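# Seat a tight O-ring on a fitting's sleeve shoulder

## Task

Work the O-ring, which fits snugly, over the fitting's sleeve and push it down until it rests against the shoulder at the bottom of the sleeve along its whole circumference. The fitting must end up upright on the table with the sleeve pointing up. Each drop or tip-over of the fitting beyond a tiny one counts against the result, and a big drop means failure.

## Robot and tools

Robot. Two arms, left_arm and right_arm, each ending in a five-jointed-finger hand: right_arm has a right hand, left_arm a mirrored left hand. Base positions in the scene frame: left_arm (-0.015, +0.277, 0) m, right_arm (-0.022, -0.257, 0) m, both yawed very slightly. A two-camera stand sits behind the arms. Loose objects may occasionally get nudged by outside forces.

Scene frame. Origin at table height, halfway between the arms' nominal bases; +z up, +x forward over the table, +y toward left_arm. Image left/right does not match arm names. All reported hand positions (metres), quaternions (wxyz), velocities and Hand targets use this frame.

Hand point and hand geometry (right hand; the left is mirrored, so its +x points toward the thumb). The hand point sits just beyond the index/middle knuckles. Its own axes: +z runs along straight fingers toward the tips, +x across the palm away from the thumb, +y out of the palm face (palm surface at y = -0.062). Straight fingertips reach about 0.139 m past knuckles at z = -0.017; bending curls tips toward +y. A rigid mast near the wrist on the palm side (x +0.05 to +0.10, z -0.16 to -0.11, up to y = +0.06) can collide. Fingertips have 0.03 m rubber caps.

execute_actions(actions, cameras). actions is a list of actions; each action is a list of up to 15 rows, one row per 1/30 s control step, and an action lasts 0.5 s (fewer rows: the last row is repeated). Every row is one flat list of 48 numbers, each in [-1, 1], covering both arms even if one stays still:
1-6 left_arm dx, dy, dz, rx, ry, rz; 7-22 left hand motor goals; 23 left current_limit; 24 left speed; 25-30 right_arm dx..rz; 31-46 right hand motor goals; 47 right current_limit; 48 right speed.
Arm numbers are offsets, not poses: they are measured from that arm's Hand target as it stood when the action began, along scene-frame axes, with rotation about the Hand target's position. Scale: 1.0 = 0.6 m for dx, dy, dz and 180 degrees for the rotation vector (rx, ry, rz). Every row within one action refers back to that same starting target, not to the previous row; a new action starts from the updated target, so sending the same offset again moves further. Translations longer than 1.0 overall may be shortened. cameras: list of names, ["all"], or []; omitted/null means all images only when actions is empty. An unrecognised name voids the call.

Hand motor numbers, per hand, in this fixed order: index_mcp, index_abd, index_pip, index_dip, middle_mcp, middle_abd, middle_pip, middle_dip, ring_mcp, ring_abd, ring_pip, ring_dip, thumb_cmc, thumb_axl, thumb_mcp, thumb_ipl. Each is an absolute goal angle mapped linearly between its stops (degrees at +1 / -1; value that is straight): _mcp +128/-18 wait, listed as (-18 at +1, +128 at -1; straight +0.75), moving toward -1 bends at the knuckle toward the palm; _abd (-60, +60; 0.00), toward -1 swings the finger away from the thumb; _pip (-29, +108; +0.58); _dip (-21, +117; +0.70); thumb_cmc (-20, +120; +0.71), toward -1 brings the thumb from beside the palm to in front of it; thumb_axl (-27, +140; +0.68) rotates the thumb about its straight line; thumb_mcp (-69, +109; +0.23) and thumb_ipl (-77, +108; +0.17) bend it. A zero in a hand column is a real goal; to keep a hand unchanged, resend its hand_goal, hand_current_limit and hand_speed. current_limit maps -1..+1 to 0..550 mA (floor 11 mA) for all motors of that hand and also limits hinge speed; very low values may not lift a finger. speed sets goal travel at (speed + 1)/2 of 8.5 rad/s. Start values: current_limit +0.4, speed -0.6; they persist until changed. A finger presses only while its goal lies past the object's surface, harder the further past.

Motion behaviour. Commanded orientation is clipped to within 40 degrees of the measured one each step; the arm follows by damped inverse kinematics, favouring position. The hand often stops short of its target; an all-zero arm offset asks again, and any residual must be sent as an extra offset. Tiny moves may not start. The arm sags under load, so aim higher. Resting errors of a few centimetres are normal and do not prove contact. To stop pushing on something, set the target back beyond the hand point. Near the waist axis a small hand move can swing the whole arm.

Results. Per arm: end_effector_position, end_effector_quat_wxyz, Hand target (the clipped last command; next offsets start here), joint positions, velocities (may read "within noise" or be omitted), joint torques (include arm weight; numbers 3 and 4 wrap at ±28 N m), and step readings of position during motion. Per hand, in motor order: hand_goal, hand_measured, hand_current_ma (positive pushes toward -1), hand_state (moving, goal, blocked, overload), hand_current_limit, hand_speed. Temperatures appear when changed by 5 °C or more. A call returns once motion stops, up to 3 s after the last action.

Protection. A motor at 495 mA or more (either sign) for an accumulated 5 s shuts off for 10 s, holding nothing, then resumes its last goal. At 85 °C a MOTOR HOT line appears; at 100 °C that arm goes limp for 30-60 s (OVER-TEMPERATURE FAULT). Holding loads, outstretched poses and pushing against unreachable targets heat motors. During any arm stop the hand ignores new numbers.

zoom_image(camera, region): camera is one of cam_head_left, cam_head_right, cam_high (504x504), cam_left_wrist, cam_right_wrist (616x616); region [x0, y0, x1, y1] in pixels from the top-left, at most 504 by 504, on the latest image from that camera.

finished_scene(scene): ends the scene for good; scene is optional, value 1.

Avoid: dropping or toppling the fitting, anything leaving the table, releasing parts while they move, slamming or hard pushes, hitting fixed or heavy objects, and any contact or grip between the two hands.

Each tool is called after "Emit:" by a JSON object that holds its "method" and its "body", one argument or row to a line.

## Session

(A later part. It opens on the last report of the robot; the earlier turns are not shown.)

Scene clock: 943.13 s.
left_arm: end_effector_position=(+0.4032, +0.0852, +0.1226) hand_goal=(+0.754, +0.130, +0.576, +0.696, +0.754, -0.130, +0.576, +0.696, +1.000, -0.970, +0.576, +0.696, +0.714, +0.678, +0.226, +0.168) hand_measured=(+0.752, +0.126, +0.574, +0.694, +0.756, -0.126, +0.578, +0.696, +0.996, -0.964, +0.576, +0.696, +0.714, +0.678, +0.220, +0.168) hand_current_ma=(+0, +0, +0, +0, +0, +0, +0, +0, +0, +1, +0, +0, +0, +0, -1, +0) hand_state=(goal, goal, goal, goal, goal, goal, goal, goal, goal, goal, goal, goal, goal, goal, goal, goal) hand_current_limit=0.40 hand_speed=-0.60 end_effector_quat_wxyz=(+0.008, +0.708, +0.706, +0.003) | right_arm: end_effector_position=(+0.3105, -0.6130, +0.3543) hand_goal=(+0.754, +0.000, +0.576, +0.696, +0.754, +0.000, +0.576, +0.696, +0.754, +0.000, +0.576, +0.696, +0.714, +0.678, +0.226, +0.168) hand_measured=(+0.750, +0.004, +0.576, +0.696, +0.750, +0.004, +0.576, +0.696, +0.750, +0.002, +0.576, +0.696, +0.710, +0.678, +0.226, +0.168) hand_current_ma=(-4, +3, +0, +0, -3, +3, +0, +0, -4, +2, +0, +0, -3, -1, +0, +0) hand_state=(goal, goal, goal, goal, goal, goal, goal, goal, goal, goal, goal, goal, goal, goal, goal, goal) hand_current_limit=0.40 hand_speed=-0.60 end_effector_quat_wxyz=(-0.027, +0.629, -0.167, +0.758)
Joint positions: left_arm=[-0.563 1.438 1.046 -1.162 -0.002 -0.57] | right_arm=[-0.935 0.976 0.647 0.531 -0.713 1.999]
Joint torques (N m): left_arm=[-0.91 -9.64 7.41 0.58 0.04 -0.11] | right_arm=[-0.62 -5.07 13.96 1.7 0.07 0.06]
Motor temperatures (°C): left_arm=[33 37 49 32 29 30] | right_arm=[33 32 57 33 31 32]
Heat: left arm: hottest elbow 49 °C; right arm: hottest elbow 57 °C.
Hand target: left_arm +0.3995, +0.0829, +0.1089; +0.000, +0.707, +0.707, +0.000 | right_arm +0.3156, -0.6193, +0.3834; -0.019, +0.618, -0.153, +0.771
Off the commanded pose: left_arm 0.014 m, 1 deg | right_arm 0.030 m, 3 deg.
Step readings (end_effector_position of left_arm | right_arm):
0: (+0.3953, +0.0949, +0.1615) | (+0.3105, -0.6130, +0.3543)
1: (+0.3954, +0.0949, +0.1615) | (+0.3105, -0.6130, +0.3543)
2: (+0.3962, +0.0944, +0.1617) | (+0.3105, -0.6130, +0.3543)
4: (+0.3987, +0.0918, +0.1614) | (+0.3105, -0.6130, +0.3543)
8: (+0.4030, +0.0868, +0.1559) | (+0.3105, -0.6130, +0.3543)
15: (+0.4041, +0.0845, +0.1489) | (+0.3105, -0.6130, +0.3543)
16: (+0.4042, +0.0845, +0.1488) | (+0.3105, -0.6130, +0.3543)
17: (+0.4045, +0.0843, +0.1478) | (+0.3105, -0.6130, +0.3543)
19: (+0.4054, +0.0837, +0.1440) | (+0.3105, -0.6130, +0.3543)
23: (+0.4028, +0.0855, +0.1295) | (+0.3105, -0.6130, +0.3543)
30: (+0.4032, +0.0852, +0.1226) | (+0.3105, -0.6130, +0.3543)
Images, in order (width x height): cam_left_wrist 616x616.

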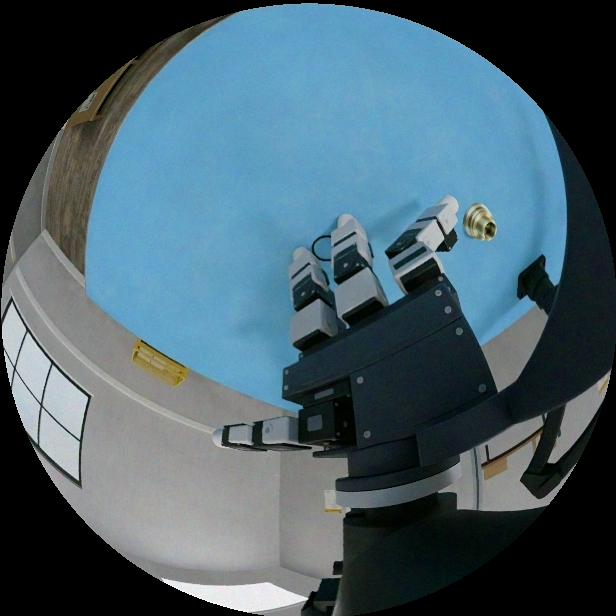

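Emit:
{"method": "execute_actions", "body": {
  "actions": [
    [[0,0,0.05,0,0,0,0.754,0.13,0.576,0.696,0.754,-0.13,0.576,0.696,1.0,-0.97,0.576,0.696,0.714,0.678,0.226,0.168,0.4,-0.6,0,0,0,0,0,0,0.754,0,0.576,0.696,0.754,0,0.576,0.696,0.754,0,0.576,0.696,0.714,0.678,0.226,0.168,0.4,-0.6]]
  ],
  "cameras": ["cam_left_wrist"]
}}

Emit:
{"method": "zoom_image", "body": {
  "camera": "cam_left_wrist",
  "region": [270, 190, 370, 290]
}}

Scene clock: 949.80 s.
left_arm: end_effector_position=(+0.3924, +0.0921, +0.1212) hand_goal=(+0.754, +0.130, +0.576, +0.696, +0.754, -0.130, +0.576, +0.696, +1.000, -0.970, +0.576, +0.696, +0.714, +0.678, +0.226, +0.168) hand_measured=(+0.752, +0.126, +0.574, +0.694, +0.750, -0.132, +0.572, +0.694, +0.996, -0.964, +0.576, +0.696, +0.714, +0.678, +0.220, +0.168) hand_current_ma=(+0, +0, +0, +0, -1, +0, +0, +0, +0, +1, +0, +0, +0, +0, -1, +0) hand_state=(goal, goal, goal, goal, goal, goal, goal, goal, goal, goal, goal, goal, goal, goal, goal, goal) hand_current_limit=0.40 hand_speed=-0.60 end_effector_quat_wxyz=(-0.015, +0.708, +0.707, -0.003) | right_arm: end_effector_position=(+0.3105, -0.6130, +0.3543) hand_goal=(+0.754, +0.000, +0.576, +0.696, +0.754, +0.000, +0.576, +0.696, +0.754, +0.000, +0.576, +0.696, +0.714, +0.678, +0.226, +0.168) hand_measured=(+0.750, +0.004, +0.576, +0.696, +0.750, +0.004, +0.576, +0.696, +0.750, +0.002, +0.576, +0.696, +0.710, +0.678, +0.226, +0.168) hand_current_ma=(-4, +3, +0, +0, -3, +3, +0, +0, -4, +2, +0, +0, -3, -1, +0, +0) hand_state=(goal, goal, goal, goal, goal, goal, goal, goal, goal, goal, goal, goal, goal, goal, goal, goal) hand_current_limit=0.40 hand_speed=-0.60 end_effector_quat_wxyz=(-0.027, +0.629, -0.167, +0.758)
Joint positions: left_arm=[-0.563 1.434 1.046 -1.214 -0.001 -0.571] | right_arm=[-0.935 0.976 0.647 0.531 -0.713 1.999]
Joint torques (N m): left_arm=[-0.5 -11.75 11.18 -0.66 0.03 -0.1] | right_arm=[-0.62 -5.07 13.97 1.69 0.07 0.05]
Motor temperatures (°C): left_arm=[33 37 48 32 29 30] | right_arm=[32 32 57 33 31 32]
Heat: left arm: hottest elbow 48 °C; right arm: hottest elbow 57 °C.
Hand target: left_arm +0.3995, +0.0830, +0.1389; +0.000, +0.707, +0.707, +0.000 | right_arm +0.3156, -0.6193, +0.3834; -0.019, +0.618, -0.153, +0.771
Off the commanded pose: left_arm 0.021 m, 2 deg | right_arm 0.030 m, 3 deg.
Step readings (end_effector_position of left_arm | right_arm):
0: (+0.4032, +0.0852, +0.1226) | (+0.3105, -0.6130, +0.3543)
1: (+0.4032, +0.0852, +0.1226) | (+0.3105, -0.6130, +0.3543)
2: (+0.4031, +0.0853, +0.1226) | (+0.3105, -0.6130, +0.3543)
4: (+0.4013, +0.0864, +0.1222) | (+0.3105, -0.6130, +0.3543)
8: (+0.3959, +0.0898, +0.1217) | (+0.3105, -0.6130, +0.3543)
15: (+0.3926, +0.0919, +0.1213) | (+0.3105, -0.6130, +0.3543)
Images, in order (width x height): cam_left_wrist 616x616.

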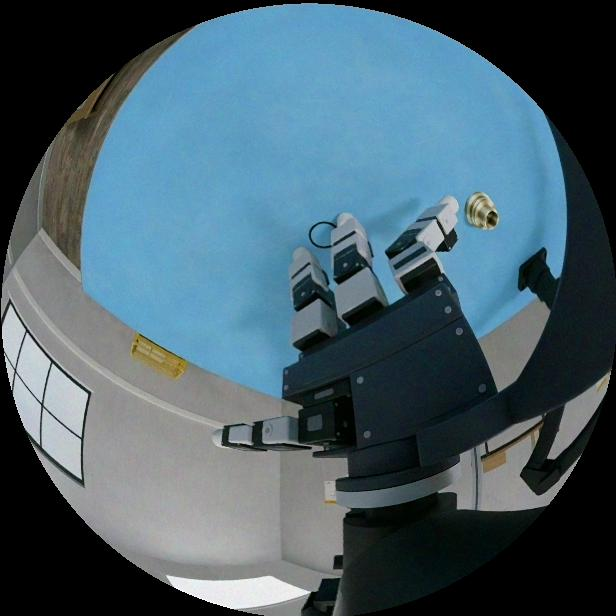

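Scaled by 5.040 from the camera's 616x616 image, which has a finer 880x880 frame.

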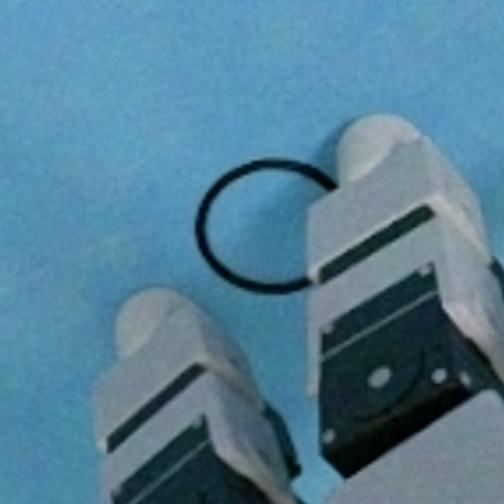

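Emit:
{"method": "execute_actions", "body": {
  "actions": [
    [[0,0,0.0,0,0,0,0.754,-0.05,0.576,0.696,0.754,0.05,0.576,0.696,1.0,-0.97,0.576,0.696,0.714,0.678,0.226,0.168,0.4,-0.9,0,0,0,0,0,0,0.754,0,0.576,0.696,0.754,0,0.576,0.696,0.754,0,0.576,0.696,0.714,0.678,0.226,0.168,0.4,-0.6]]
  ],
  "cameras": ["cam_left_wrist"]
}}

Emit:
{"method": "zoom_image", "body": {
  "camera": "cam_left_wrist",
  "region": [270, 190, 370, 290]
}}

Scene clock: 958.73 s.
left_arm: end_effector_position=(+0.3923, +0.0921, +0.1215) hand_goal=(+0.754, -0.050, +0.576, +0.696, +0.754, +0.050, +0.576, +0.696, +1.000, -0.970, +0.576, +0.696, +0.714, +0.678, +0.226, +0.168) hand_measured=(+0.752, -0.040, +0.574, +0.694, +0.750, +0.040, +0.572, +0.694, +0.996, -0.964, +0.576, +0.696, +0.714, +0.678, +0.220, +0.168) hand_current_ma=(+0, +2, +0, +0, -1, -1, +0, +0, +0, +1, +0, +0, +0, +0, -1, +0) hand_state=(goal, goal, goal, goal, goal, goal, goal, goal, goal, goal, goal, goal, goal, goal, goal, goal) hand_current_limit=0.40 hand_speed=-0.90 end_effector_quat_wxyz=(-0.015, +0.708, +0.707, -0.003) | right_arm: end_effector_position=(+0.3105, -0.6130, +0.3543) hand_goal=(+0.754, +0.000, +0.576, +0.696, +0.754, +0.000, +0.576, +0.696, +0.754, +0.000, +0.576, +0.696, +0.714, +0.678, +0.226, +0.168) hand_measured=(+0.750, +0.004, +0.576, +0.696, +0.750, +0.004, +0.576, +0.696, +0.750, +0.002, +0.576, +0.696, +0.710, +0.678, +0.226, +0.168) hand_current_ma=(-4, +3, +0, +0, -3, +3, +0, +0, -4, +2, +0, +0, -3, -1, +0, +0) hand_state=(goal, goal, goal, goal, goal, goal, goal, goal, goal, goal, goal, goal, goal, goal, goal, goal) hand_current_limit=0.40 hand_speed=-0.60 end_effector_quat_wxyz=(-0.027, +0.629, -0.167, +0.758)
Joint positions: left_arm=[-0.563 1.433 1.046 -1.214 -0.001 -0.571] | right_arm=[-0.935 0.976 0.647 0.531 -0.713 1.999]
Joint torques (N m): left_arm=[-0.97 -12.04 11.29 -0.64 0.03 -0.08] | right_arm=[-0.62 -5.01 13.97 1.69 0.07 0.05]
Motor temperatures (°C): left_arm=[33 37 48 32 29 30] | right_arm=[32 32 57 33 31 32]
Heat: left arm: hottest elbow 48 °C; right arm: hottest elbow 57 °C.
Hand target: left_arm +0.3995, +0.0830, +0.1389; +0.000, +0.707, +0.707, +0.000 | right_arm +0.3156, -0.6193, +0.3834; -0.019, +0.618, -0.153, +0.771
Off the commanded pose: left_arm 0.021 m, 2 deg | right_arm 0.030 m, 3 deg.
Step readings (end_effector_position of left_arm | right_arm):
0: (+0.3924, +0.0921, +0.1212) | (+0.3105, -0.6130, +0.3543)
1: (+0.3924, +0.0921, +0.1212) | (+0.3105, -0.6130, +0.3543)
2: (+0.3924, +0.0921, +0.1212) | (+0.3105, -0.6130, +0.3543)
4: (+0.3924, +0.0921, +0.1212) | (+0.3105, -0.6130, +0.3543)
8: (+0.3923, +0.0921, +0.1214) | (+0.3105, -0.6130, +0.3543)
15: (+0.3923, +0.0921, +0.1215) | (+0.3105, -0.6130, +0.3543)
Images, in order (width x height): cam_left_wrist 616x616.

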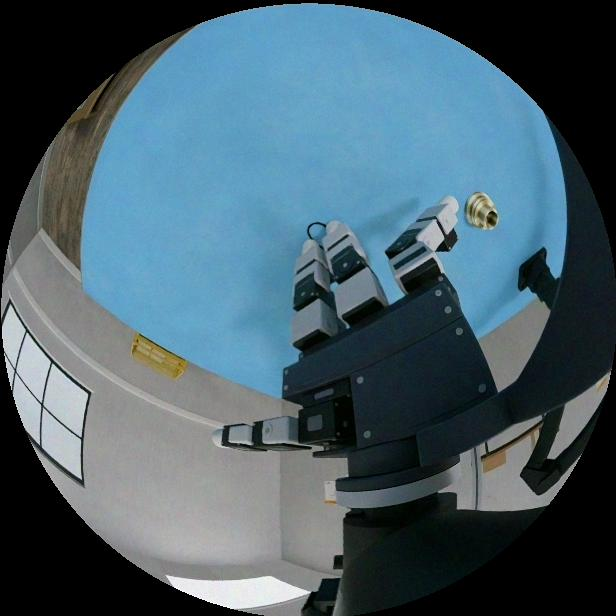

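Scaled by 5.040 from the camera's 616x616 image, which has a finer 880x880 frame.

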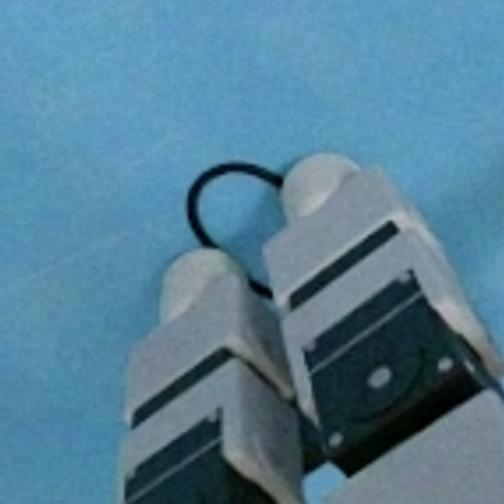

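Emit:
{"method": "execute_actions", "body": {
  "actions": [
    [[0,0,0.025,0,0,0,0.754,-0.06,0.576,0.696,0.754,0.06,0.576,0.696,1.0,-0.97,0.576,0.696,0.714,0.678,0.226,0.168,0.4,-0.9,0,0,0,0,0,0,0.754,0,0.576,0.696,0.754,0,0.576,0.696,0.754,0,0.576,0.696,0.714,0.678,0.226,0.168,0.4,-0.6]]
  ],
  "cameras": ["cam_left_wrist"]
}}

Emit:
{"method": "zoom_image", "body": {
  "camera": "cam_left_wrist",
  "region": [270, 190, 370, 290]
}}

Scene clock: 963.70 s.
left_arm: end_effector_position=(+0.3858, +0.0962, +0.1292) hand_goal=(+0.754, -0.060, +0.576, +0.696, +0.754, +0.060, +0.576, +0.696, +1.000, -0.970, +0.576, +0.696, +0.714, +0.678, +0.226, +0.168) hand_measured=(+0.752, -0.056, +0.574, +0.694, +0.750, +0.056, +0.572, +0.694, +0.996, -0.964, +0.576, +0.696, +0.714, +0.678, +0.220, +0.168) hand_current_ma=(+0, +0, +0, +0, -1, +0, +0, +0, +0, +1, +0, +0, +0, +0, -1, +0) hand_state=(goal, goal, goal, goal, goal, goal, goal, goal, goal, goal, goal, goal, goal, goal, goal, goal) hand_current_limit=0.40 hand_speed=-0.90 end_effector_quat_wxyz=(-0.024, +0.707, +0.706, -0.005) | right_arm: end_effector_position=(+0.3105, -0.6130, +0.3543) hand_goal=(+0.754, +0.000, +0.576, +0.696, +0.754, +0.000, +0.576, +0.696, +0.754, +0.000, +0.576, +0.696, +0.714, +0.678, +0.226, +0.168) hand_measured=(+0.750, +0.004, +0.576, +0.696, +0.750, +0.004, +0.576, +0.696, +0.750, +0.002, +0.576, +0.696, +0.710, +0.678, +0.226, +0.168) hand_current_ma=(-4, +3, +0, +0, -3, +3, +0, +0, -4, +2, +0, +0, -3, -1, +0, +0) hand_state=(goal, goal, goal, goal, goal, goal, goal, goal, goal, goal, goal, goal, goal, goal, goal, goal) hand_current_limit=0.40 hand_speed=-0.60 end_effector_quat_wxyz=(-0.027, +0.629, -0.167, +0.758)
Joint positions: left_arm=[-0.563 1.416 1.052 -1.255 -0.001 -0.571] | right_arm=[-0.935 0.976 0.647 0.531 -0.713 1.999]
Joint torques (N m): left_arm=[-0.91 -11.99 12.88 -0.69 0.03 -0.09] | right_arm=[-0.62 -5.07 13.97 1.69 0.07 0.05]
Motor temperatures (°C): left_arm=[33 37 48 32 29 30] | right_arm=[32 32 57 33 31 32]
Heat: left arm: hottest elbow 48 °C; right arm: hottest elbow 57 °C.
Hand target: left_arm +0.3995, +0.0830, +0.1538; +0.000, +0.707, +0.707, +0.000 | right_arm +0.3156, -0.6193, +0.3834; -0.019, +0.618, -0.153, +0.771
Off the commanded pose: left_arm 0.031 m, 3 deg | right_arm 0.030 m, 3 deg.
Step readings (end_effector_position of left_arm | right_arm):
0: (+0.3923, +0.0921, +0.1215) | (+0.3105, -0.6130, +0.3543)
1: (+0.3923, +0.0921, +0.1215) | (+0.3105, -0.6130, +0.3543)
2: (+0.3916, +0.0925, +0.1215) | (+0.3105, -0.6130, +0.3543)
4: (+0.3892, +0.0941, +0.1219) | (+0.3105, -0.6130, +0.3543)
8: (+0.3854, +0.0966, +0.1250) | (+0.3105, -0.6130, +0.3543)
15: (+0.3856, +0.0964, +0.1287) | (+0.3105, -0.6130, +0.3543)
Images, in order (width x height): cam_left_wrist 616x616.

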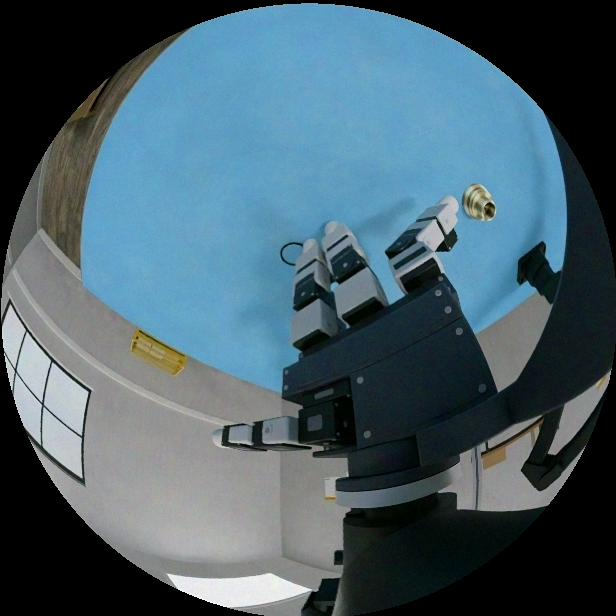

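Scaled by 5.040 from the camera's 616x616 image, which has a finer 880x880 frame.

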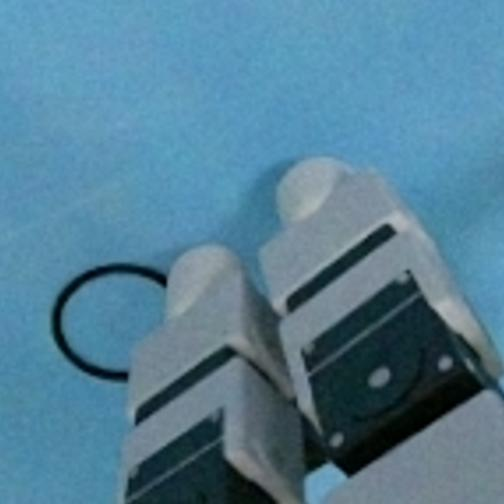

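Emit:
{"method": "zoom_image", "body": {
  "camera": "cam_left_wrist",
  "region": [445, 170, 515, 240]
}}

Emit:
{"method": "zoom_image", "body": {
  "camera": "cam_left_wrist",
  "region": [270, 225, 350, 305]
}}

Scaled by 7.200 from the camera's 616x616 image, which has a finer 880x880 frame.

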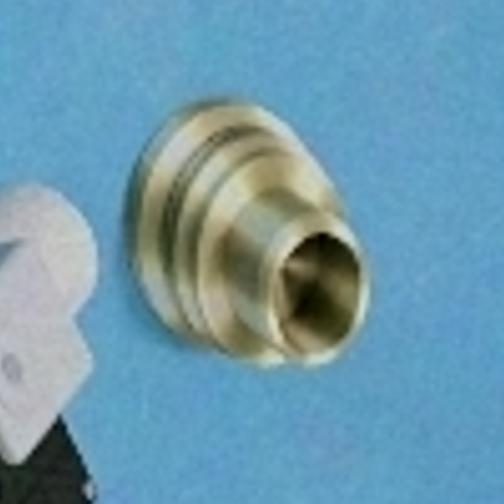

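Scaled by 6.300 from the camera's 616x616 image, which has a finer 880x880 frame.

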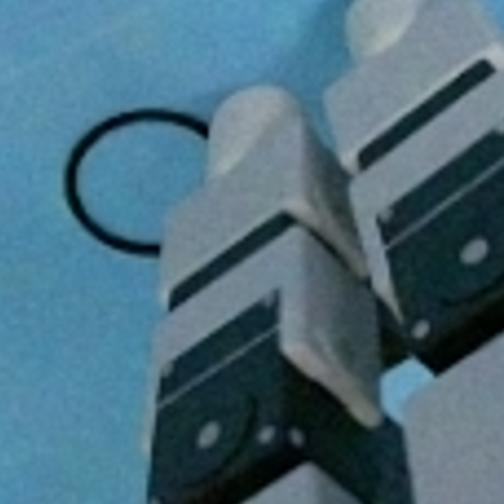

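Emit:
{"method": "execute_actions", "body": {
  "actions": [
    [[0.0,0.0,0.05,0,0,0,0.754,0.2,0.576,-0.48,0.754,-0.2,0.576,-0.48,1.0,-0.97,0.576,0.696,0.714,0.678,0.226,0.168,0.4,-0.6,0,0,0,0,0,0,0.754,0,0.576,0.696,0.754,0,0.576,0.696,0.754,0,0.576,0.696,0.714,0.678,0.226,0.168,0.4,-0.6]],
    [[-0.029,0.106,-0.02,0,0,0,0.754,0.2,0.576,-0.48,0.754,-0.2,0.576,-0.48,1.0,-0.97,0.576,0.696,0.714,0.678,0.226,0.168,0.4,-0.6,0,0,0,0,0,0,0.754,0,0.576,0.696,0.754,0,0.576,0.696,0.754,0,0.576,0.696,0.714,0.678,0.226,0.168,0.4,-0.6]],
    [[0,0,-0.11,0,0,0,0.754,0.2,0.576,-0.48,0.754,-0.2,0.576,-0.48,1.0,-0.97,0.576,0.696,0.714,0.678,0.226,0.168,0.4,-0.6,0,0,0,0,0,0,0.754,0,0.576,0.696,0.754,0,0.576,0.696,0.754,0,0.576,0.696,0.714,0.678,0.226,0.168,0.4,-0.6]]
  ],
  "cameras": ["cam_left_wrist"]
}}

Emit:
{"method": "zoom_image", "body": {
  "camera": "cam_left_wrist",
  "region": [240, 180, 400, 300]
}}

Scene clock: 1072.17 s.
left_arm: end_effector_position=(+0.3815, +0.1453, +0.1129) hand_goal=(+0.754, +0.200, +0.576, -0.480, +0.754, -0.200, +0.576, -0.480, +1.000, -0.970, +0.576, +0.696, +0.714, +0.678, +0.226, +0.168) hand_measured=(+0.752, +0.196, +0.574, -0.476, +0.752, -0.198, +0.574, -0.476, +0.996, -0.964, +0.576, +0.696, +0.714, +0.678, +0.220, +0.168) hand_current_ma=(+0, +0, +0, +0, +0, +0, +0, +0, +0, +1, +0, +0, +0, +0, -1, +0) hand_state=(goal, goal, goal, goal, goal, goal, goal, goal, goal, goal, goal, goal, goal, goal, goal, goal) hand_current_limit=0.40 hand_speed=-0.60 end_effector_quat_wxyz=(+0.003, +0.705, +0.709, +0.001) | right_arm: end_effector_position=(+0.3105, -0.6130, +0.3543) hand_goal=(+0.754, +0.000, +0.576, +0.696, +0.754, +0.000, +0.576, +0.696, +0.754, +0.000, +0.576, +0.696, +0.714, +0.678, +0.226, +0.168) hand_measured=(+0.750, +0.004, +0.576, +0.696, +0.750, +0.004, +0.576, +0.696, +0.750, +0.002, +0.576, +0.696, +0.710, +0.678, +0.226, +0.168) hand_current_ma=(-4, +3, +0, +0, -3, +3, +0, +0, -4, +2, +0, +0, -3, -1, +0, +0) hand_state=(goal, goal, goal, goal, goal, goal, goal, goal, goal, goal, goal, goal, goal, goal, goal, goal) hand_current_limit=0.40 hand_speed=-0.60 end_effector_quat_wxyz=(-0.027, +0.629, -0.167, +0.758)
Joint positions: left_arm=[-0.452 1.329 0.913 -1.149 -0.001 -0.466] | right_arm=[-0.935 0.976 0.647 0.531 -0.713 1.999]
Joint torques (N m): left_arm=[0.44 -8.53 7.71 0.49 0.01 0.14] | right_arm=[-0.62 -5.01 13.96 1.69 0.07 0.06]
Motor temperatures (°C): left_arm=[33 38 52 31 29 30] | right_arm=[32 32 58 33 31 32]
Heat: left arm: hottest elbow 52 °C; right arm: hottest elbow 58 °C.
Hand target: left_arm +0.3822, +0.1466, +0.1058; +0.000, +0.707, +0.707, +0.000 | right_arm +0.3156, -0.6193, +0.3834; -0.019, +0.618, -0.153, +0.771
Off the commanded pose: left_arm 0.007 m, 0 deg | right_arm 0.030 m, 3 deg.
Step readings (end_effector_position of left_arm | right_arm):
0: (+0.3858, +0.0963, +0.1291) | (+0.3105, -0.6130, +0.3543)
1: (+0.3857, +0.0964, +0.1291) | (+0.3105, -0.6130, +0.3543)
2: (+0.3851, +0.0967, +0.1302) | (+0.3105, -0.6130, +0.3543)
4: (+0.3835, +0.0978, +0.1337) | (+0.3105, -0.6130, +0.3543)
8: (+0.3852, +0.0967, +0.1494) | (+0.3105, -0.6130, +0.3543)
15: (+0.3890, +0.0942, +0.1639) | (+0.3105, -0.6130, +0.3543)
16: (+0.3889, +0.0943, +0.1639) | (+0.3105, -0.6130, +0.3543)
17: (+0.3895, +0.0954, +0.1648) | (+0.3105, -0.6130, +0.3543)
19: (+0.3892, +0.1013, +0.1668) | (+0.3105, -0.6130, +0.3543)
23: (+0.3853, +0.1318, +0.1749) | (+0.3105, -0.6130, +0.3543)
30: (+0.3858, +0.1447, +0.1826) | (+0.3105, -0.6130, +0.3543)
31: (+0.3854, +0.1446, +0.1817) | (+0.3105, -0.6130, +0.3543)
32: (+0.3855, +0.1444, +0.1781) | (+0.3105, -0.6130, +0.3543)
34: (+0.3858, +0.1439, +0.1670) | (+0.3105, -0.6130, +0.3543)
38: (+0.3765, +0.1481, +0.1303) | (+0.3105, -0.6130, +0.3543)
45: (+0.3801, +0.1462, +0.1125) | (+0.3105, -0.6130, +0.3543)
Images, in order (width x height): cam_left_wrist 616x616.

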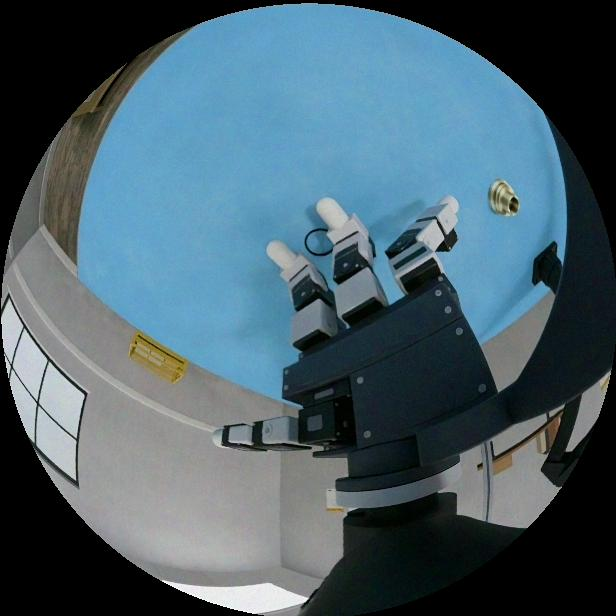

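Scaled by 3.150 from the camera's 616x616 image, which has a finer 880x880 frame.

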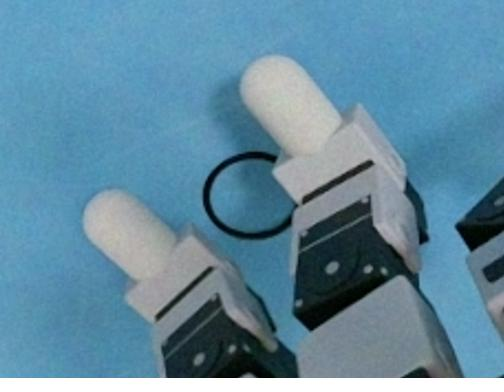

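Emit:
{"method": "execute_actions", "body": {
  "actions": [
    [[0,0,-0.045,0,0,0,0.754,0.2,0.576,-0.48,0.754,-0.2,0.576,-0.48,1.0,-0.97,0.576,0.696,0.714,0.678,0.226,0.168,0.4,-0.6,0,0,0,0,0,0,0.754,0,0.576,0.696,0.754,0,0.576,0.696,0.754,0,0.576,0.696,0.714,0.678,0.226,0.168,0.4,-0.6]],
    [[0,0,-0.015,0,0,0,0.754,0.2,0.576,-0.48,0.754,-0.2,0.576,-0.48,1.0,-0.97,0.576,0.696,0.714,0.678,0.226,0.168,0.4,-0.6,0,0,0,0,0,0,0.754,0,0.576,0.696,0.754,0,0.576,0.696,0.754,0,0.576,0.696,0.714,0.678,0.226,0.168,0.4,-0.6]]
  ],
  "cameras": ["cam_left_wrist"]
}}

Emit:
{"method": "zoom_image", "body": {
  "camera": "cam_left_wrist",
  "region": [250, 190, 390, 300]
}}

Scene clock: 1080.13 s.
left_arm: end_effector_position=(+0.3863, +0.1433, +0.0886) hand_goal=(+0.754, +0.200, +0.576, -0.480, +0.754, -0.200, +0.576, -0.480, +1.000, -0.970, +0.576, +0.696, +0.714, +0.678, +0.226, +0.168) hand_measured=(+0.758, +0.200, +0.576, -0.478, +0.752, -0.198, +0.574, -0.476, +0.996, -0.964, +0.576, +0.696, +0.714, +0.678, +0.220, +0.168) hand_current_ma=(+0, +0, +0, +0, +0, +0, +0, +0, +0, +1, +0, +0, +0, +0, -1, +0) hand_state=(goal, goal, goal, goal, goal, goal, goal, goal, goal, goal, goal, goal, goal, goal, goal, goal) hand_current_limit=0.40 hand_speed=-0.60 end_effector_quat_wxyz=(+0.012, +0.705, +0.709, +0.006) | right_arm: end_effector_position=(+0.3105, -0.6130, +0.3543) hand_goal=(+0.754, +0.000, +0.576, +0.696, +0.754, +0.000, +0.576, +0.696, +0.754, +0.000, +0.576, +0.696, +0.714, +0.678, +0.226, +0.168) hand_measured=(+0.750, +0.004, +0.576, +0.696, +0.750, +0.004, +0.576, +0.696, +0.750, +0.002, +0.576, +0.696, +0.710, +0.678, +0.226, +0.168) hand_current_ma=(-4, +3, +0, +0, -3, +3, +0, +0, -4, +2, +0, +0, -3, -1, +0, +0) hand_state=(goal, goal, goal, goal, goal, goal, goal, goal, goal, goal, goal, goal, goal, goal, goal, goal) hand_current_limit=0.40 hand_speed=-0.60 end_effector_quat_wxyz=(-0.027, +0.629, -0.167, +0.758)
Joint positions: left_arm=[-0.452 1.362 0.869 -1.05 -0.003 -0.466] | right_arm=[-0.935 0.976 0.647 0.531 -0.713 1.999]
Joint torques (N m): left_arm=[0.26 -7.59 6.37 0.84 0.09 0.15] | right_arm=[-0.67 -5.07 13.97 1.69 0.07 0.06]
Motor temperatures (°C): left_arm=[33 37 51 31 29 30] | right_arm=[32 32 58 33 31 32]
Heat: left arm: hottest elbow 51 °C; right arm: hottest elbow 58 °C.
Hand target: left_arm +0.3821, +0.1466, +0.0697; +0.000, +0.707, +0.707, +0.000 | right_arm +0.3156, -0.6193, +0.3834; -0.019, +0.618, -0.153, +0.771
Off the commanded pose: left_arm 0.020 m, 2 deg | right_arm 0.030 m, 3 deg.
Step readings (end_effector_position of left_arm | right_arm):
0: (+0.3815, +0.1453, +0.1129) | (+0.3105, -0.6130, +0.3543)
1: (+0.3816, +0.1453, +0.1129) | (+0.3105, -0.6130, +0.3543)
2: (+0.3824, +0.1449, +0.1126) | (+0.3105, -0.6130, +0.3543)
4: (+0.3848, +0.1437, +0.1105) | (+0.3105, -0.6130, +0.3543)
8: (+0.3843, +0.1439, +0.0990) | (+0.3105, -0.6130, +0.3543)
15: (+0.3834, +0.1444, +0.0894) | (+0.3105, -0.6130, +0.3543)
16: (+0.3836, +0.1443, +0.0895) | (+0.3105, -0.6130, +0.3543)
17: (+0.3843, +0.1439, +0.0897) | (+0.3105, -0.6130, +0.3543)
19: (+0.3856, +0.1433, +0.0894) | (+0.3105, -0.6130, +0.3543)
23: (+0.3861, +0.1433, +0.0886) | (+0.3105, -0.6130, +0.3543)
30: (+0.3862, +0.1433, +0.0885) | (+0.3105, -0.6130, +0.3543)
Images, in order (width x height): cam_left_wrist 616x616.

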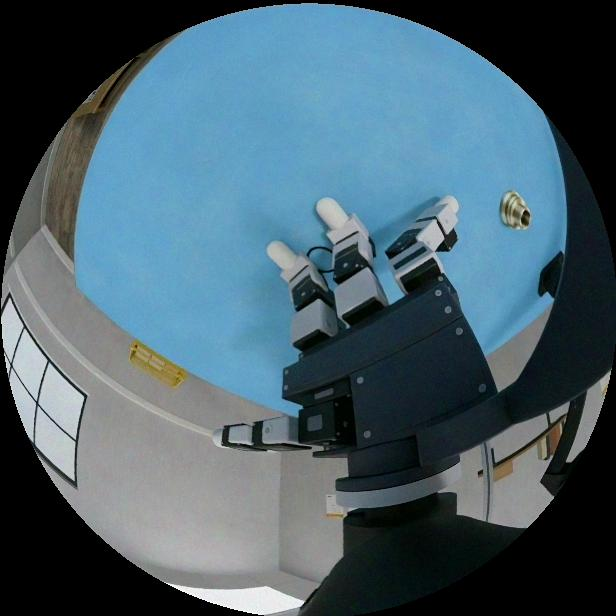

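Scaled by 3.600 from the camera's 616x616 image, which has a finer 880x880 frame.

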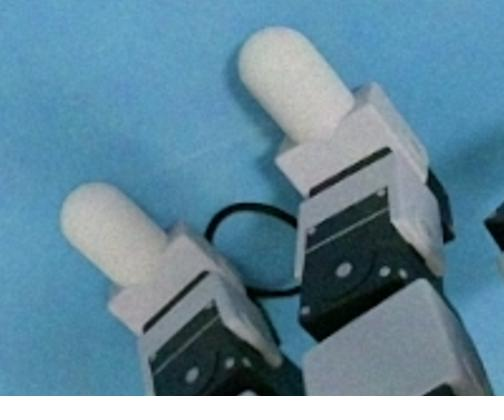

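Emit:
{"method": "execute_actions", "body": {
  "actions": [
    [[0,0,0.055,0,0,0,0.754,0.15,0.576,-0.48,0.754,-0.15,0.576,-0.48,1.0,-0.97,0.576,0.696,0.714,0.678,0.226,0.168,0.4,-0.8,0,0,0,0,0,0,0.754,0,0.576,0.696,0.754,0,0.576,0.696,0.754,0,0.576,0.696,0.714,0.678,0.226,0.168,0.4,-0.6]]
  ],
  "cameras": ["cam_left_wrist"]
}}

Emit:
{"method": "zoom_image", "body": {
  "camera": "cam_left_wrist",
  "region": [250, 190, 390, 300]
}}

Scene clock: 1086.57 s.
left_arm: end_effector_position=(+0.3729, +0.1498, +0.0892) hand_goal=(+0.754, +0.150, +0.576, -0.480, +0.754, -0.150, +0.576, -0.480, +1.000, -0.970, +0.576, +0.696, +0.714, +0.678, +0.226, +0.168) hand_measured=(+0.750, +0.152, +0.574, -0.480, +0.752, -0.152, +0.574, -0.476, +0.996, -0.964, +0.576, +0.696, +0.714, +0.678, +0.220, +0.168) hand_current_ma=(+0, +0, +0, +0, +0, +0, +0, +0, +0, +1, +0, +0, +0, +0, -1, +0) hand_state=(goal, goal, goal, goal, goal, goal, goal, goal, goal, goal, goal, goal, goal, goal, goal, goal) hand_current_limit=0.40 hand_speed=-0.80 end_effector_quat_wxyz=(-0.011, +0.706, +0.708, -0.003) | right_arm: end_effector_position=(+0.3105, -0.6130, +0.3543) hand_goal=(+0.754, +0.000, +0.576, +0.696, +0.754, +0.000, +0.576, +0.696, +0.754, +0.000, +0.576, +0.696, +0.714, +0.678, +0.226, +0.168) hand_measured=(+0.750, +0.004, +0.576, +0.696, +0.750, +0.004, +0.576, +0.696, +0.750, +0.002, +0.576, +0.696, +0.710, +0.678, +0.226, +0.168) hand_current_ma=(-4, +3, +0, +0, -3, +3, +0, +0, -4, +2, +0, +0, -3, -1, +0, +0) hand_state=(goal, goal, goal, goal, goal, goal, goal, goal, goal, goal, goal, goal, goal, goal, goal, goal) hand_current_limit=0.40 hand_speed=-0.60 end_effector_quat_wxyz=(-0.027, +0.629, -0.167, +0.758)
Joint positions: left_arm=[-0.452 1.35 0.869 -1.113 -0.002 -0.465] | right_arm=[-0.935 0.976 0.647 0.531 -0.713 1.999]
Joint torques (N m): left_arm=[0.38 -10.05 10.29 -0.65 0.04 0.16] | right_arm=[-0.67 -5.01 13.97 1.69 0.07 0.06]
Motor temperatures (°C): left_arm=[33 37 50 31 29 30] | right_arm=[32 32 58 33 31 32]
Heat: left arm: hottest elbow 50 °C; right arm: hottest elbow 58 °C.
Hand target: left_arm +0.3820, +0.1466, +0.1028; +0.000, +0.707, +0.707, +0.000 | right_arm +0.3156, -0.6193, +0.3834; -0.019, +0.618, -0.153, +0.771
Off the commanded pose: left_arm 0.017 m, 1 deg | right_arm 0.030 m, 3 deg.
Step readings (end_effector_position of left_arm | right_arm):
0: (+0.3863, +0.1433, +0.0886) | (+0.3105, -0.6130, +0.3543)
1: (+0.3863, +0.1434, +0.0886) | (+0.3105, -0.6130, +0.3543)
2: (+0.3861, +0.1437, +0.0885) | (+0.3105, -0.6130, +0.3543)
4: (+0.3835, +0.1450, +0.0880) | (+0.3105, -0.6130, +0.3543)
8: (+0.3763, +0.1481, +0.0879) | (+0.3105, -0.6130, +0.3543)
15: (+0.3732, +0.1496, +0.0891) | (+0.3105, -0.6130, +0.3543)
Images, in order (width x height): cam_left_wrist 616x616.

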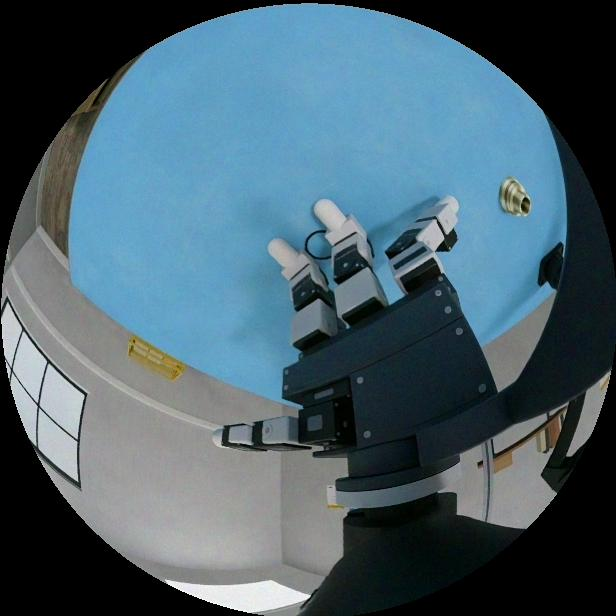

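Scaled by 3.600 from the camera's 616x616 image, which has a finer 880x880 frame.

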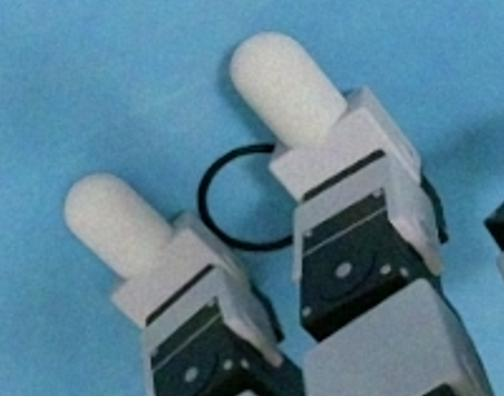

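Emit:
{"method": "execute_actions", "body": {
  "actions": [
    [[0,0,-0.01,0,0,0,0.754,0.11,0.576,-0.48,0.754,-0.11,0.576,-0.48,1.0,-0.97,0.576,0.696,0.714,0.678,0.226,0.168,0.4,-0.9,0,0,0,0,0,0,0.754,0,0.576,0.696,0.754,0,0.576,0.696,0.754,0,0.576,0.696,0.714,0.678,0.226,0.168,0.4,-0.6]],
    [[0,0,0,0,0,0,0.754,0.05,0.576,-0.48,0.754,-0.05,0.576,-0.48,1.0,-0.97,0.576,0.696,0.714,0.678,0.226,0.168,0.4,-0.92,0,0,0,0,0,0,0.754,0,0.576,0.696,0.754,0,0.576,0.696,0.754,0,0.576,0.696,0.714,0.678,0.226,0.168,0.4,-0.6]]
  ],
  "cameras": ["cam_left_wrist"]
}}

Emit:
{"method": "zoom_image", "body": {
  "camera": "cam_left_wrist",
  "region": [250, 190, 390, 300]
}}

Scene clock: 1094.80 s.
left_arm: end_effector_position=(+0.3729, +0.1498, +0.0892) hand_goal=(+0.754, +0.050, +0.576, -0.480, +0.754, -0.050, +0.576, -0.480, +1.000, -0.970, +0.576, +0.696, +0.714, +0.678, +0.226, +0.168) hand_measured=(+0.750, +0.052, +0.574, -0.480, +0.752, -0.052, +0.574, -0.476, +0.996, -0.964, +0.576, +0.696, +0.714, +0.678, +0.220, +0.168) hand_current_ma=(+0, +0, +0, +0, +0, +0, +0, +0, +0, +1, +0, +0, +0, +0, -1, +0) hand_state=(goal, goal, goal, goal, goal, goal, goal, goal, goal, goal, goal, goal, goal, goal, goal, goal) hand_current_limit=0.40 hand_speed=-0.92 end_effector_quat_wxyz=(-0.011, +0.706, +0.708, -0.003) | right_arm: end_effector_position=(+0.3105, -0.6130, +0.3543) hand_goal=(+0.754, +0.000, +0.576, +0.696, +0.754, +0.000, +0.576, +0.696, +0.754, +0.000, +0.576, +0.696, +0.714, +0.678, +0.226, +0.168) hand_measured=(+0.750, +0.004, +0.576, +0.696, +0.750, +0.004, +0.576, +0.696, +0.750, +0.002, +0.576, +0.696, +0.710, +0.678, +0.226, +0.168) hand_current_ma=(-4, +3, +0, +0, -3, +3, +0, +0, -4, +2, +0, +0, -3, -1, +0, +0) hand_state=(goal, goal, goal, goal, goal, goal, goal, goal, goal, goal, goal, goal, goal, goal, goal, goal) hand_current_limit=0.40 hand_speed=-0.60 end_effector_quat_wxyz=(-0.027, +0.629, -0.167, +0.758)
Joint positions: left_arm=[-0.452 1.35 0.869 -1.113 -0.002 -0.465] | right_arm=[-0.935 0.976 0.647 0.531 -0.713 1.999]
Joint torques (N m): left_arm=[0.5 -9.35 9.69 0.01 0.07 0.14] | right_arm=[-0.67 -5.07 13.97 1.69 0.07 0.06]
Motor temperatures (°C): left_arm=[33 37 50 31 29 30] | right_arm=[32 32 58 33 31 32]
Heat: left arm: hottest elbow 50 °C; right arm: hottest elbow 58 °C.
Hand target: left_arm +0.3821, +0.1466, +0.0968; +0.000, +0.707, +0.707, +0.000 | right_arm +0.3156, -0.6193, +0.3834; -0.019, +0.618, -0.153, +0.771
Off the commanded pose: left_arm 0.012 m, 1 deg | right_arm 0.030 m, 3 deg.
Step readings (end_effector_position of left_arm | right_arm):
0: (+0.3729, +0.1498, +0.0892) | (+0.3105, -0.6130, +0.3543)
1: (+0.3729, +0.1498, +0.0892) | (+0.3105, -0.6130, +0.3543)
2: (+0.3729, +0.1498, +0.0892) | (+0.3105, -0.6130, +0.3543)
4: (+0.3729, +0.1498, +0.0892) | (+0.3105, -0.6130, +0.3543)
8: (+0.3729, +0.1498, +0.0892) | (+0.3105, -0.6130, +0.3543)
15: (+0.3729, +0.1498, +0.0892) | (+0.3105, -0.6130, +0.3543)
16: (+0.3729, +0.1498, +0.0892) | (+0.3105, -0.6130, +0.3543)
17: (+0.3729, +0.1498, +0.0892) | (+0.3105, -0.6130, +0.3543)
19: (+0.3729, +0.1498, +0.0892) | (+0.3105, -0.6130, +0.3543)
23: (+0.3729, +0.1498, +0.0892) | (+0.3105, -0.6130, +0.3543)
30: (+0.3729, +0.1498, +0.0892) | (+0.3105, -0.6130, +0.3543)
Images, in order (width x height): cam_left_wrist 616x616.

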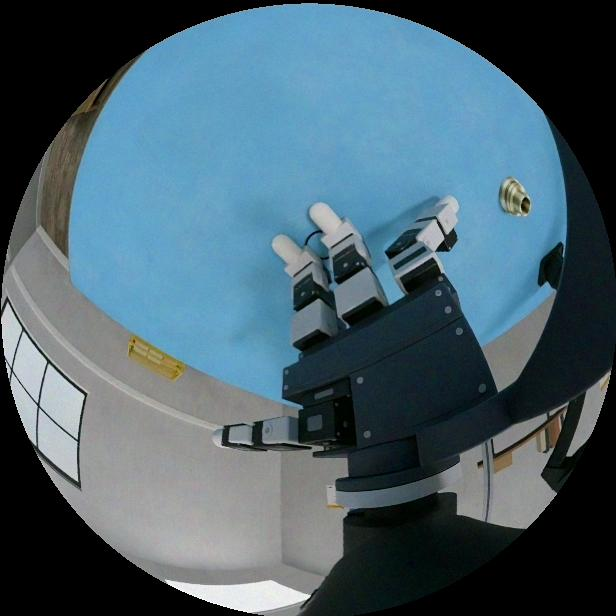

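Scaled by 3.600 from the camera's 616x616 image, which has a finer 880x880 frame.

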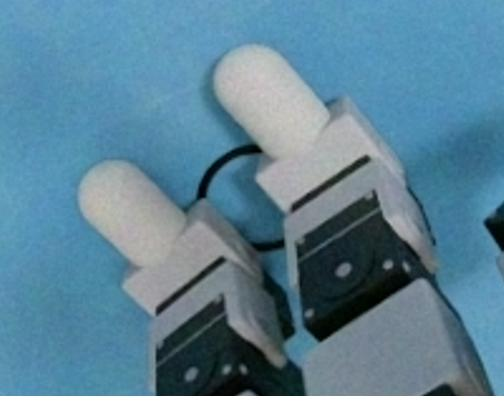

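Emit:
{"method": "execute_actions", "body": {
  "actions": [
    [[0,0,-0.02,0,0,0,0.754,0.13,0.576,-0.48,0.754,-0.13,0.576,-0.48,1.0,-0.97,0.576,0.696,0.714,0.678,0.226,0.168,0.4,-0.8,0,0,0,0,0,0,0.754,0,0.576,0.696,0.754,0,0.576,0.696,0.754,0,0.576,0.696,0.714,0.678,0.226,0.168,0.4,-0.6]]
  ],
  "cameras": ["cam_left_wrist"]
}}

Emit:
{"method": "zoom_image", "body": {
  "camera": "cam_left_wrist",
  "region": [250, 190, 390, 300]
}}

Scene clock: 1101.57 s.
left_arm: end_effector_position=(+0.3789, +0.1468, +0.0909) hand_goal=(+0.754, +0.130, +0.576, -0.480, +0.754, -0.130, +0.576, -0.480, +1.000, -0.970, +0.576, +0.696, +0.714, +0.678, +0.226, +0.168) hand_measured=(+0.750, +0.126, +0.574, -0.480, +0.752, -0.126, +0.574, -0.476, +0.996, -0.964, +0.576, +0.696, +0.714, +0.678, +0.220, +0.168) hand_current_ma=(+0, +0, +0, +0, +0, +0, +0, +0, +0, +1, +0, +0, +0, +0, -1, +0) hand_state=(goal, goal, goal, goal, goal, goal, goal, goal, goal, goal, goal, goal, goal, goal, goal, goal) hand_current_limit=0.40 hand_speed=-0.80 end_effector_quat_wxyz=(+0.001, +0.706, +0.708, +0.002) | right_arm: end_effector_position=(+0.3105, -0.6130, +0.3543) hand_goal=(+0.754, +0.000, +0.576, +0.696, +0.754, +0.000, +0.576, +0.696, +0.754, +0.000, +0.576, +0.696, +0.714, +0.678, +0.226, +0.168) hand_measured=(+0.750, +0.004, +0.576, +0.696, +0.750, +0.004, +0.576, +0.696, +0.750, +0.002, +0.576, +0.696, +0.710, +0.678, +0.226, +0.168) hand_current_ma=(-4, +3, +0, +0, -3, +3, +0, +0, -4, +2, +0, +0, -3, -1, +0, +0) hand_state=(goal, goal, goal, goal, goal, goal, goal, goal, goal, goal, goal, goal, goal, goal, goal, goal) hand_current_limit=0.40 hand_speed=-0.60 end_effector_quat_wxyz=(-0.027, +0.629, -0.167, +0.758)
Joint positions: left_arm=[-0.452 1.35 0.869 -1.086 -0.002 -0.465] | right_arm=[-0.935 0.976 0.647 0.531 -0.713 1.999]
Joint torques (N m): left_arm=[0.5 -7.53 8.23 0.47 0.06 0.17] | right_arm=[-0.67 -5.01 13.97 1.69 0.07 0.06]
Motor temperatures (°C): left_arm=[33 37 50 31 29 30] | right_arm=[32 32 58 33 31 32]
Heat: left arm: hottest elbow 50 °C; right arm: hottest elbow 58 °C.
Hand target: left_arm +0.3821, +0.1466, +0.0848; +0.000, +0.707, +0.707, +0.000 | right_arm +0.3156, -0.6193, +0.3834; -0.019, +0.618, -0.153, +0.771
Off the commanded pose: left_arm 0.007 m, 0 deg | right_arm 0.030 m, 3 deg.
Step readings (end_effector_position of left_arm | right_arm):
0: (+0.3729, +0.1498, +0.0892) | (+0.3105, -0.6130, +0.3543)
1: (+0.3729, +0.1498, +0.0892) | (+0.3105, -0.6130, +0.3543)
2: (+0.3731, +0.1497, +0.0892) | (+0.3105, -0.6130, +0.3543)
4: (+0.3744, +0.1490, +0.0896) | (+0.3105, -0.6130, +0.3543)
8: (+0.3777, +0.1474, +0.0905) | (+0.3105, -0.6130, +0.3543)
15: (+0.3788, +0.1469, +0.0909) | (+0.3105, -0.6130, +0.3543)
Images, in order (width x height): cam_left_wrist 616x616.

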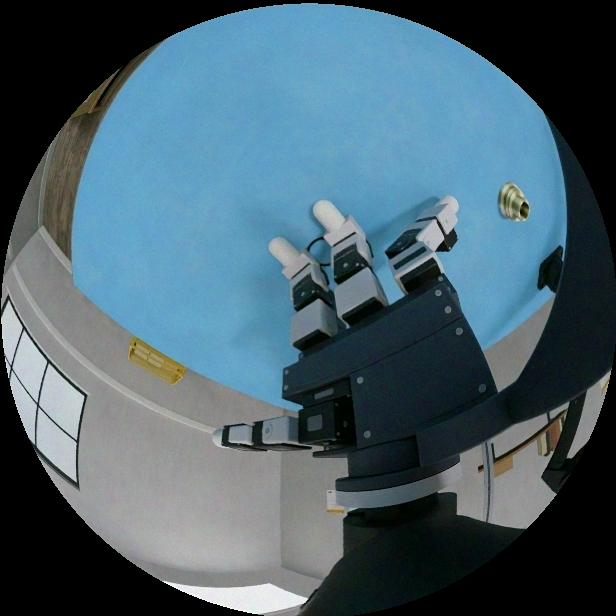

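Scaled by 3.600 from the camera's 616x616 image, which has a finer 880x880 frame.

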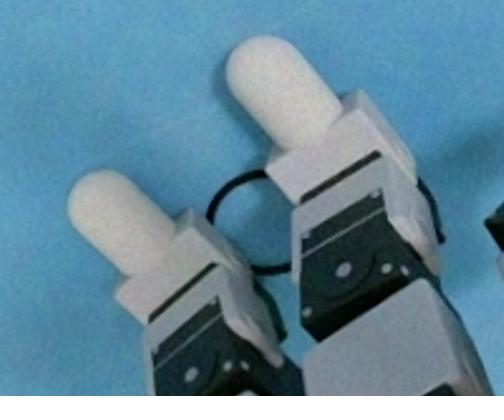

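Emit:
{"method": "execute_actions", "body": {
  "actions": [
    [[0,0,-0.035,0,0,0,0.754,0.14,0.576,-0.48,0.754,-0.14,0.576,-0.48,1.0,-0.97,0.576,0.696,0.714,0.678,0.226,0.168,0.4,-0.8,0,0,0,0,0,0,0.754,0,0.576,0.696,0.754,0,0.576,0.696,0.754,0,0.576,0.696,0.714,0.678,0.226,0.168,0.4,-0.6]]
  ],
  "cameras": ["cam_left_wrist"]
}}

Emit:
{"method": "zoom_image", "body": {
  "camera": "cam_left_wrist",
  "region": [250, 190, 390, 300]
}}

Scene clock: 1118.57 s.
left_arm: end_effector_position=(+0.3873, +0.1433, +0.0877) hand_goal=(+0.754, +0.140, +0.576, -0.480, +0.754, -0.140, +0.576, -0.480, +1.000, -0.970, +0.576, +0.696, +0.714, +0.678, +0.226, +0.168) hand_measured=(+0.764, +0.142, +0.578, -0.484, +0.756, -0.140, +0.574, -0.482, +0.996, -0.964, +0.576, +0.696, +0.714, +0.678, +0.220, +0.168) hand_current_ma=(+2, +0, +0, +0, +0, +0, +0, +0, +0, +1, +0, +0, +0, +0, -1, +0) hand_state=(goal, goal, goal, goal, goal, goal, goal, goal, goal, goal, goal, goal, goal, goal, goal, goal) hand_current_limit=0.40 hand_speed=-0.80 end_effector_quat_wxyz=(+0.014, +0.706, +0.708, +0.008) | right_arm: end_effector_position=(+0.3105, -0.6130, +0.3543) hand_goal=(+0.754, +0.000, +0.576, +0.696, +0.754, +0.000, +0.576, +0.696, +0.754, +0.000, +0.576, +0.696, +0.714, +0.678, +0.226, +0.168) hand_measured=(+0.750, +0.004, +0.576, +0.696, +0.750, +0.004, +0.576, +0.696, +0.750, +0.002, +0.576, +0.696, +0.710, +0.678, +0.226, +0.168) hand_current_ma=(-4, +3, +0, +0, -3, +3, +0, +0, -4, +2, +0, +0, -3, -1, +0, +0) hand_state=(goal, goal, goal, goal, goal, goal, goal, goal, goal, goal, goal, goal, goal, goal, goal, goal) hand_current_limit=0.40 hand_speed=-0.60 end_effector_quat_wxyz=(-0.027, +0.629, -0.167, +0.758)
Joint positions: left_arm=[-0.452 1.364 0.866 -1.041 -0.006 -0.465] | right_arm=[-0.935 0.976 0.647 0.531 -0.713 1.999]
Joint torques (N m): left_arm=[0.62 -6.89 5.98 1.13 0.22 0.13] | right_arm=[-0.62 -5.07 13.97 1.7 0.07 0.06]
Motor temperatures (°C): left_arm=[33 37 48 31 29 30] | right_arm=[32 32 59 33 31 32]
Heat: left arm: hottest elbow 48 °C; right arm: hottest elbow 59 °C.
Hand target: left_arm +0.3820, +0.1466, +0.0637; +0.000, +0.707, +0.707, +0.000 | right_arm +0.3156, -0.6193, +0.3834; -0.019, +0.618, -0.153, +0.771
Off the commanded pose: left_arm 0.025 m, 2 deg | right_arm 0.030 m, 3 deg.
Step readings (end_effector_position of left_arm | right_arm):
0: (+0.3789, +0.1468, +0.0909) | (+0.3105, -0.6130, +0.3543)
1: (+0.3790, +0.1468, +0.0909) | (+0.3105, -0.6130, +0.3543)
2: (+0.3800, +0.1463, +0.0909) | (+0.3105, -0.6130, +0.3543)
4: (+0.3834, +0.1446, +0.0899) | (+0.3105, -0.6130, +0.3543)
8: (+0.3866, +0.1434, +0.0874) | (+0.3105, -0.6130, +0.3543)
15: (+0.3873, +0.1433, +0.0877) | (+0.3105, -0.6130, +0.3543)
Images, in order (width x height): cam_left_wrist 616x616.

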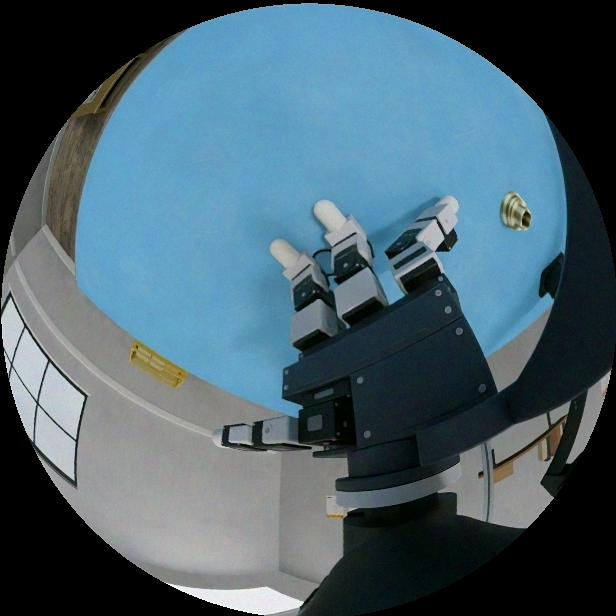

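Scaled by 3.600 from the camera's 616x616 image, which has a finer 880x880 frame.

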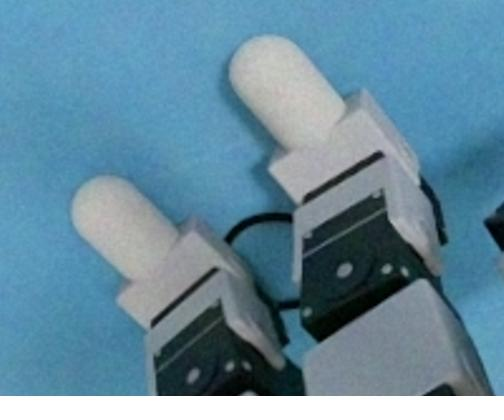

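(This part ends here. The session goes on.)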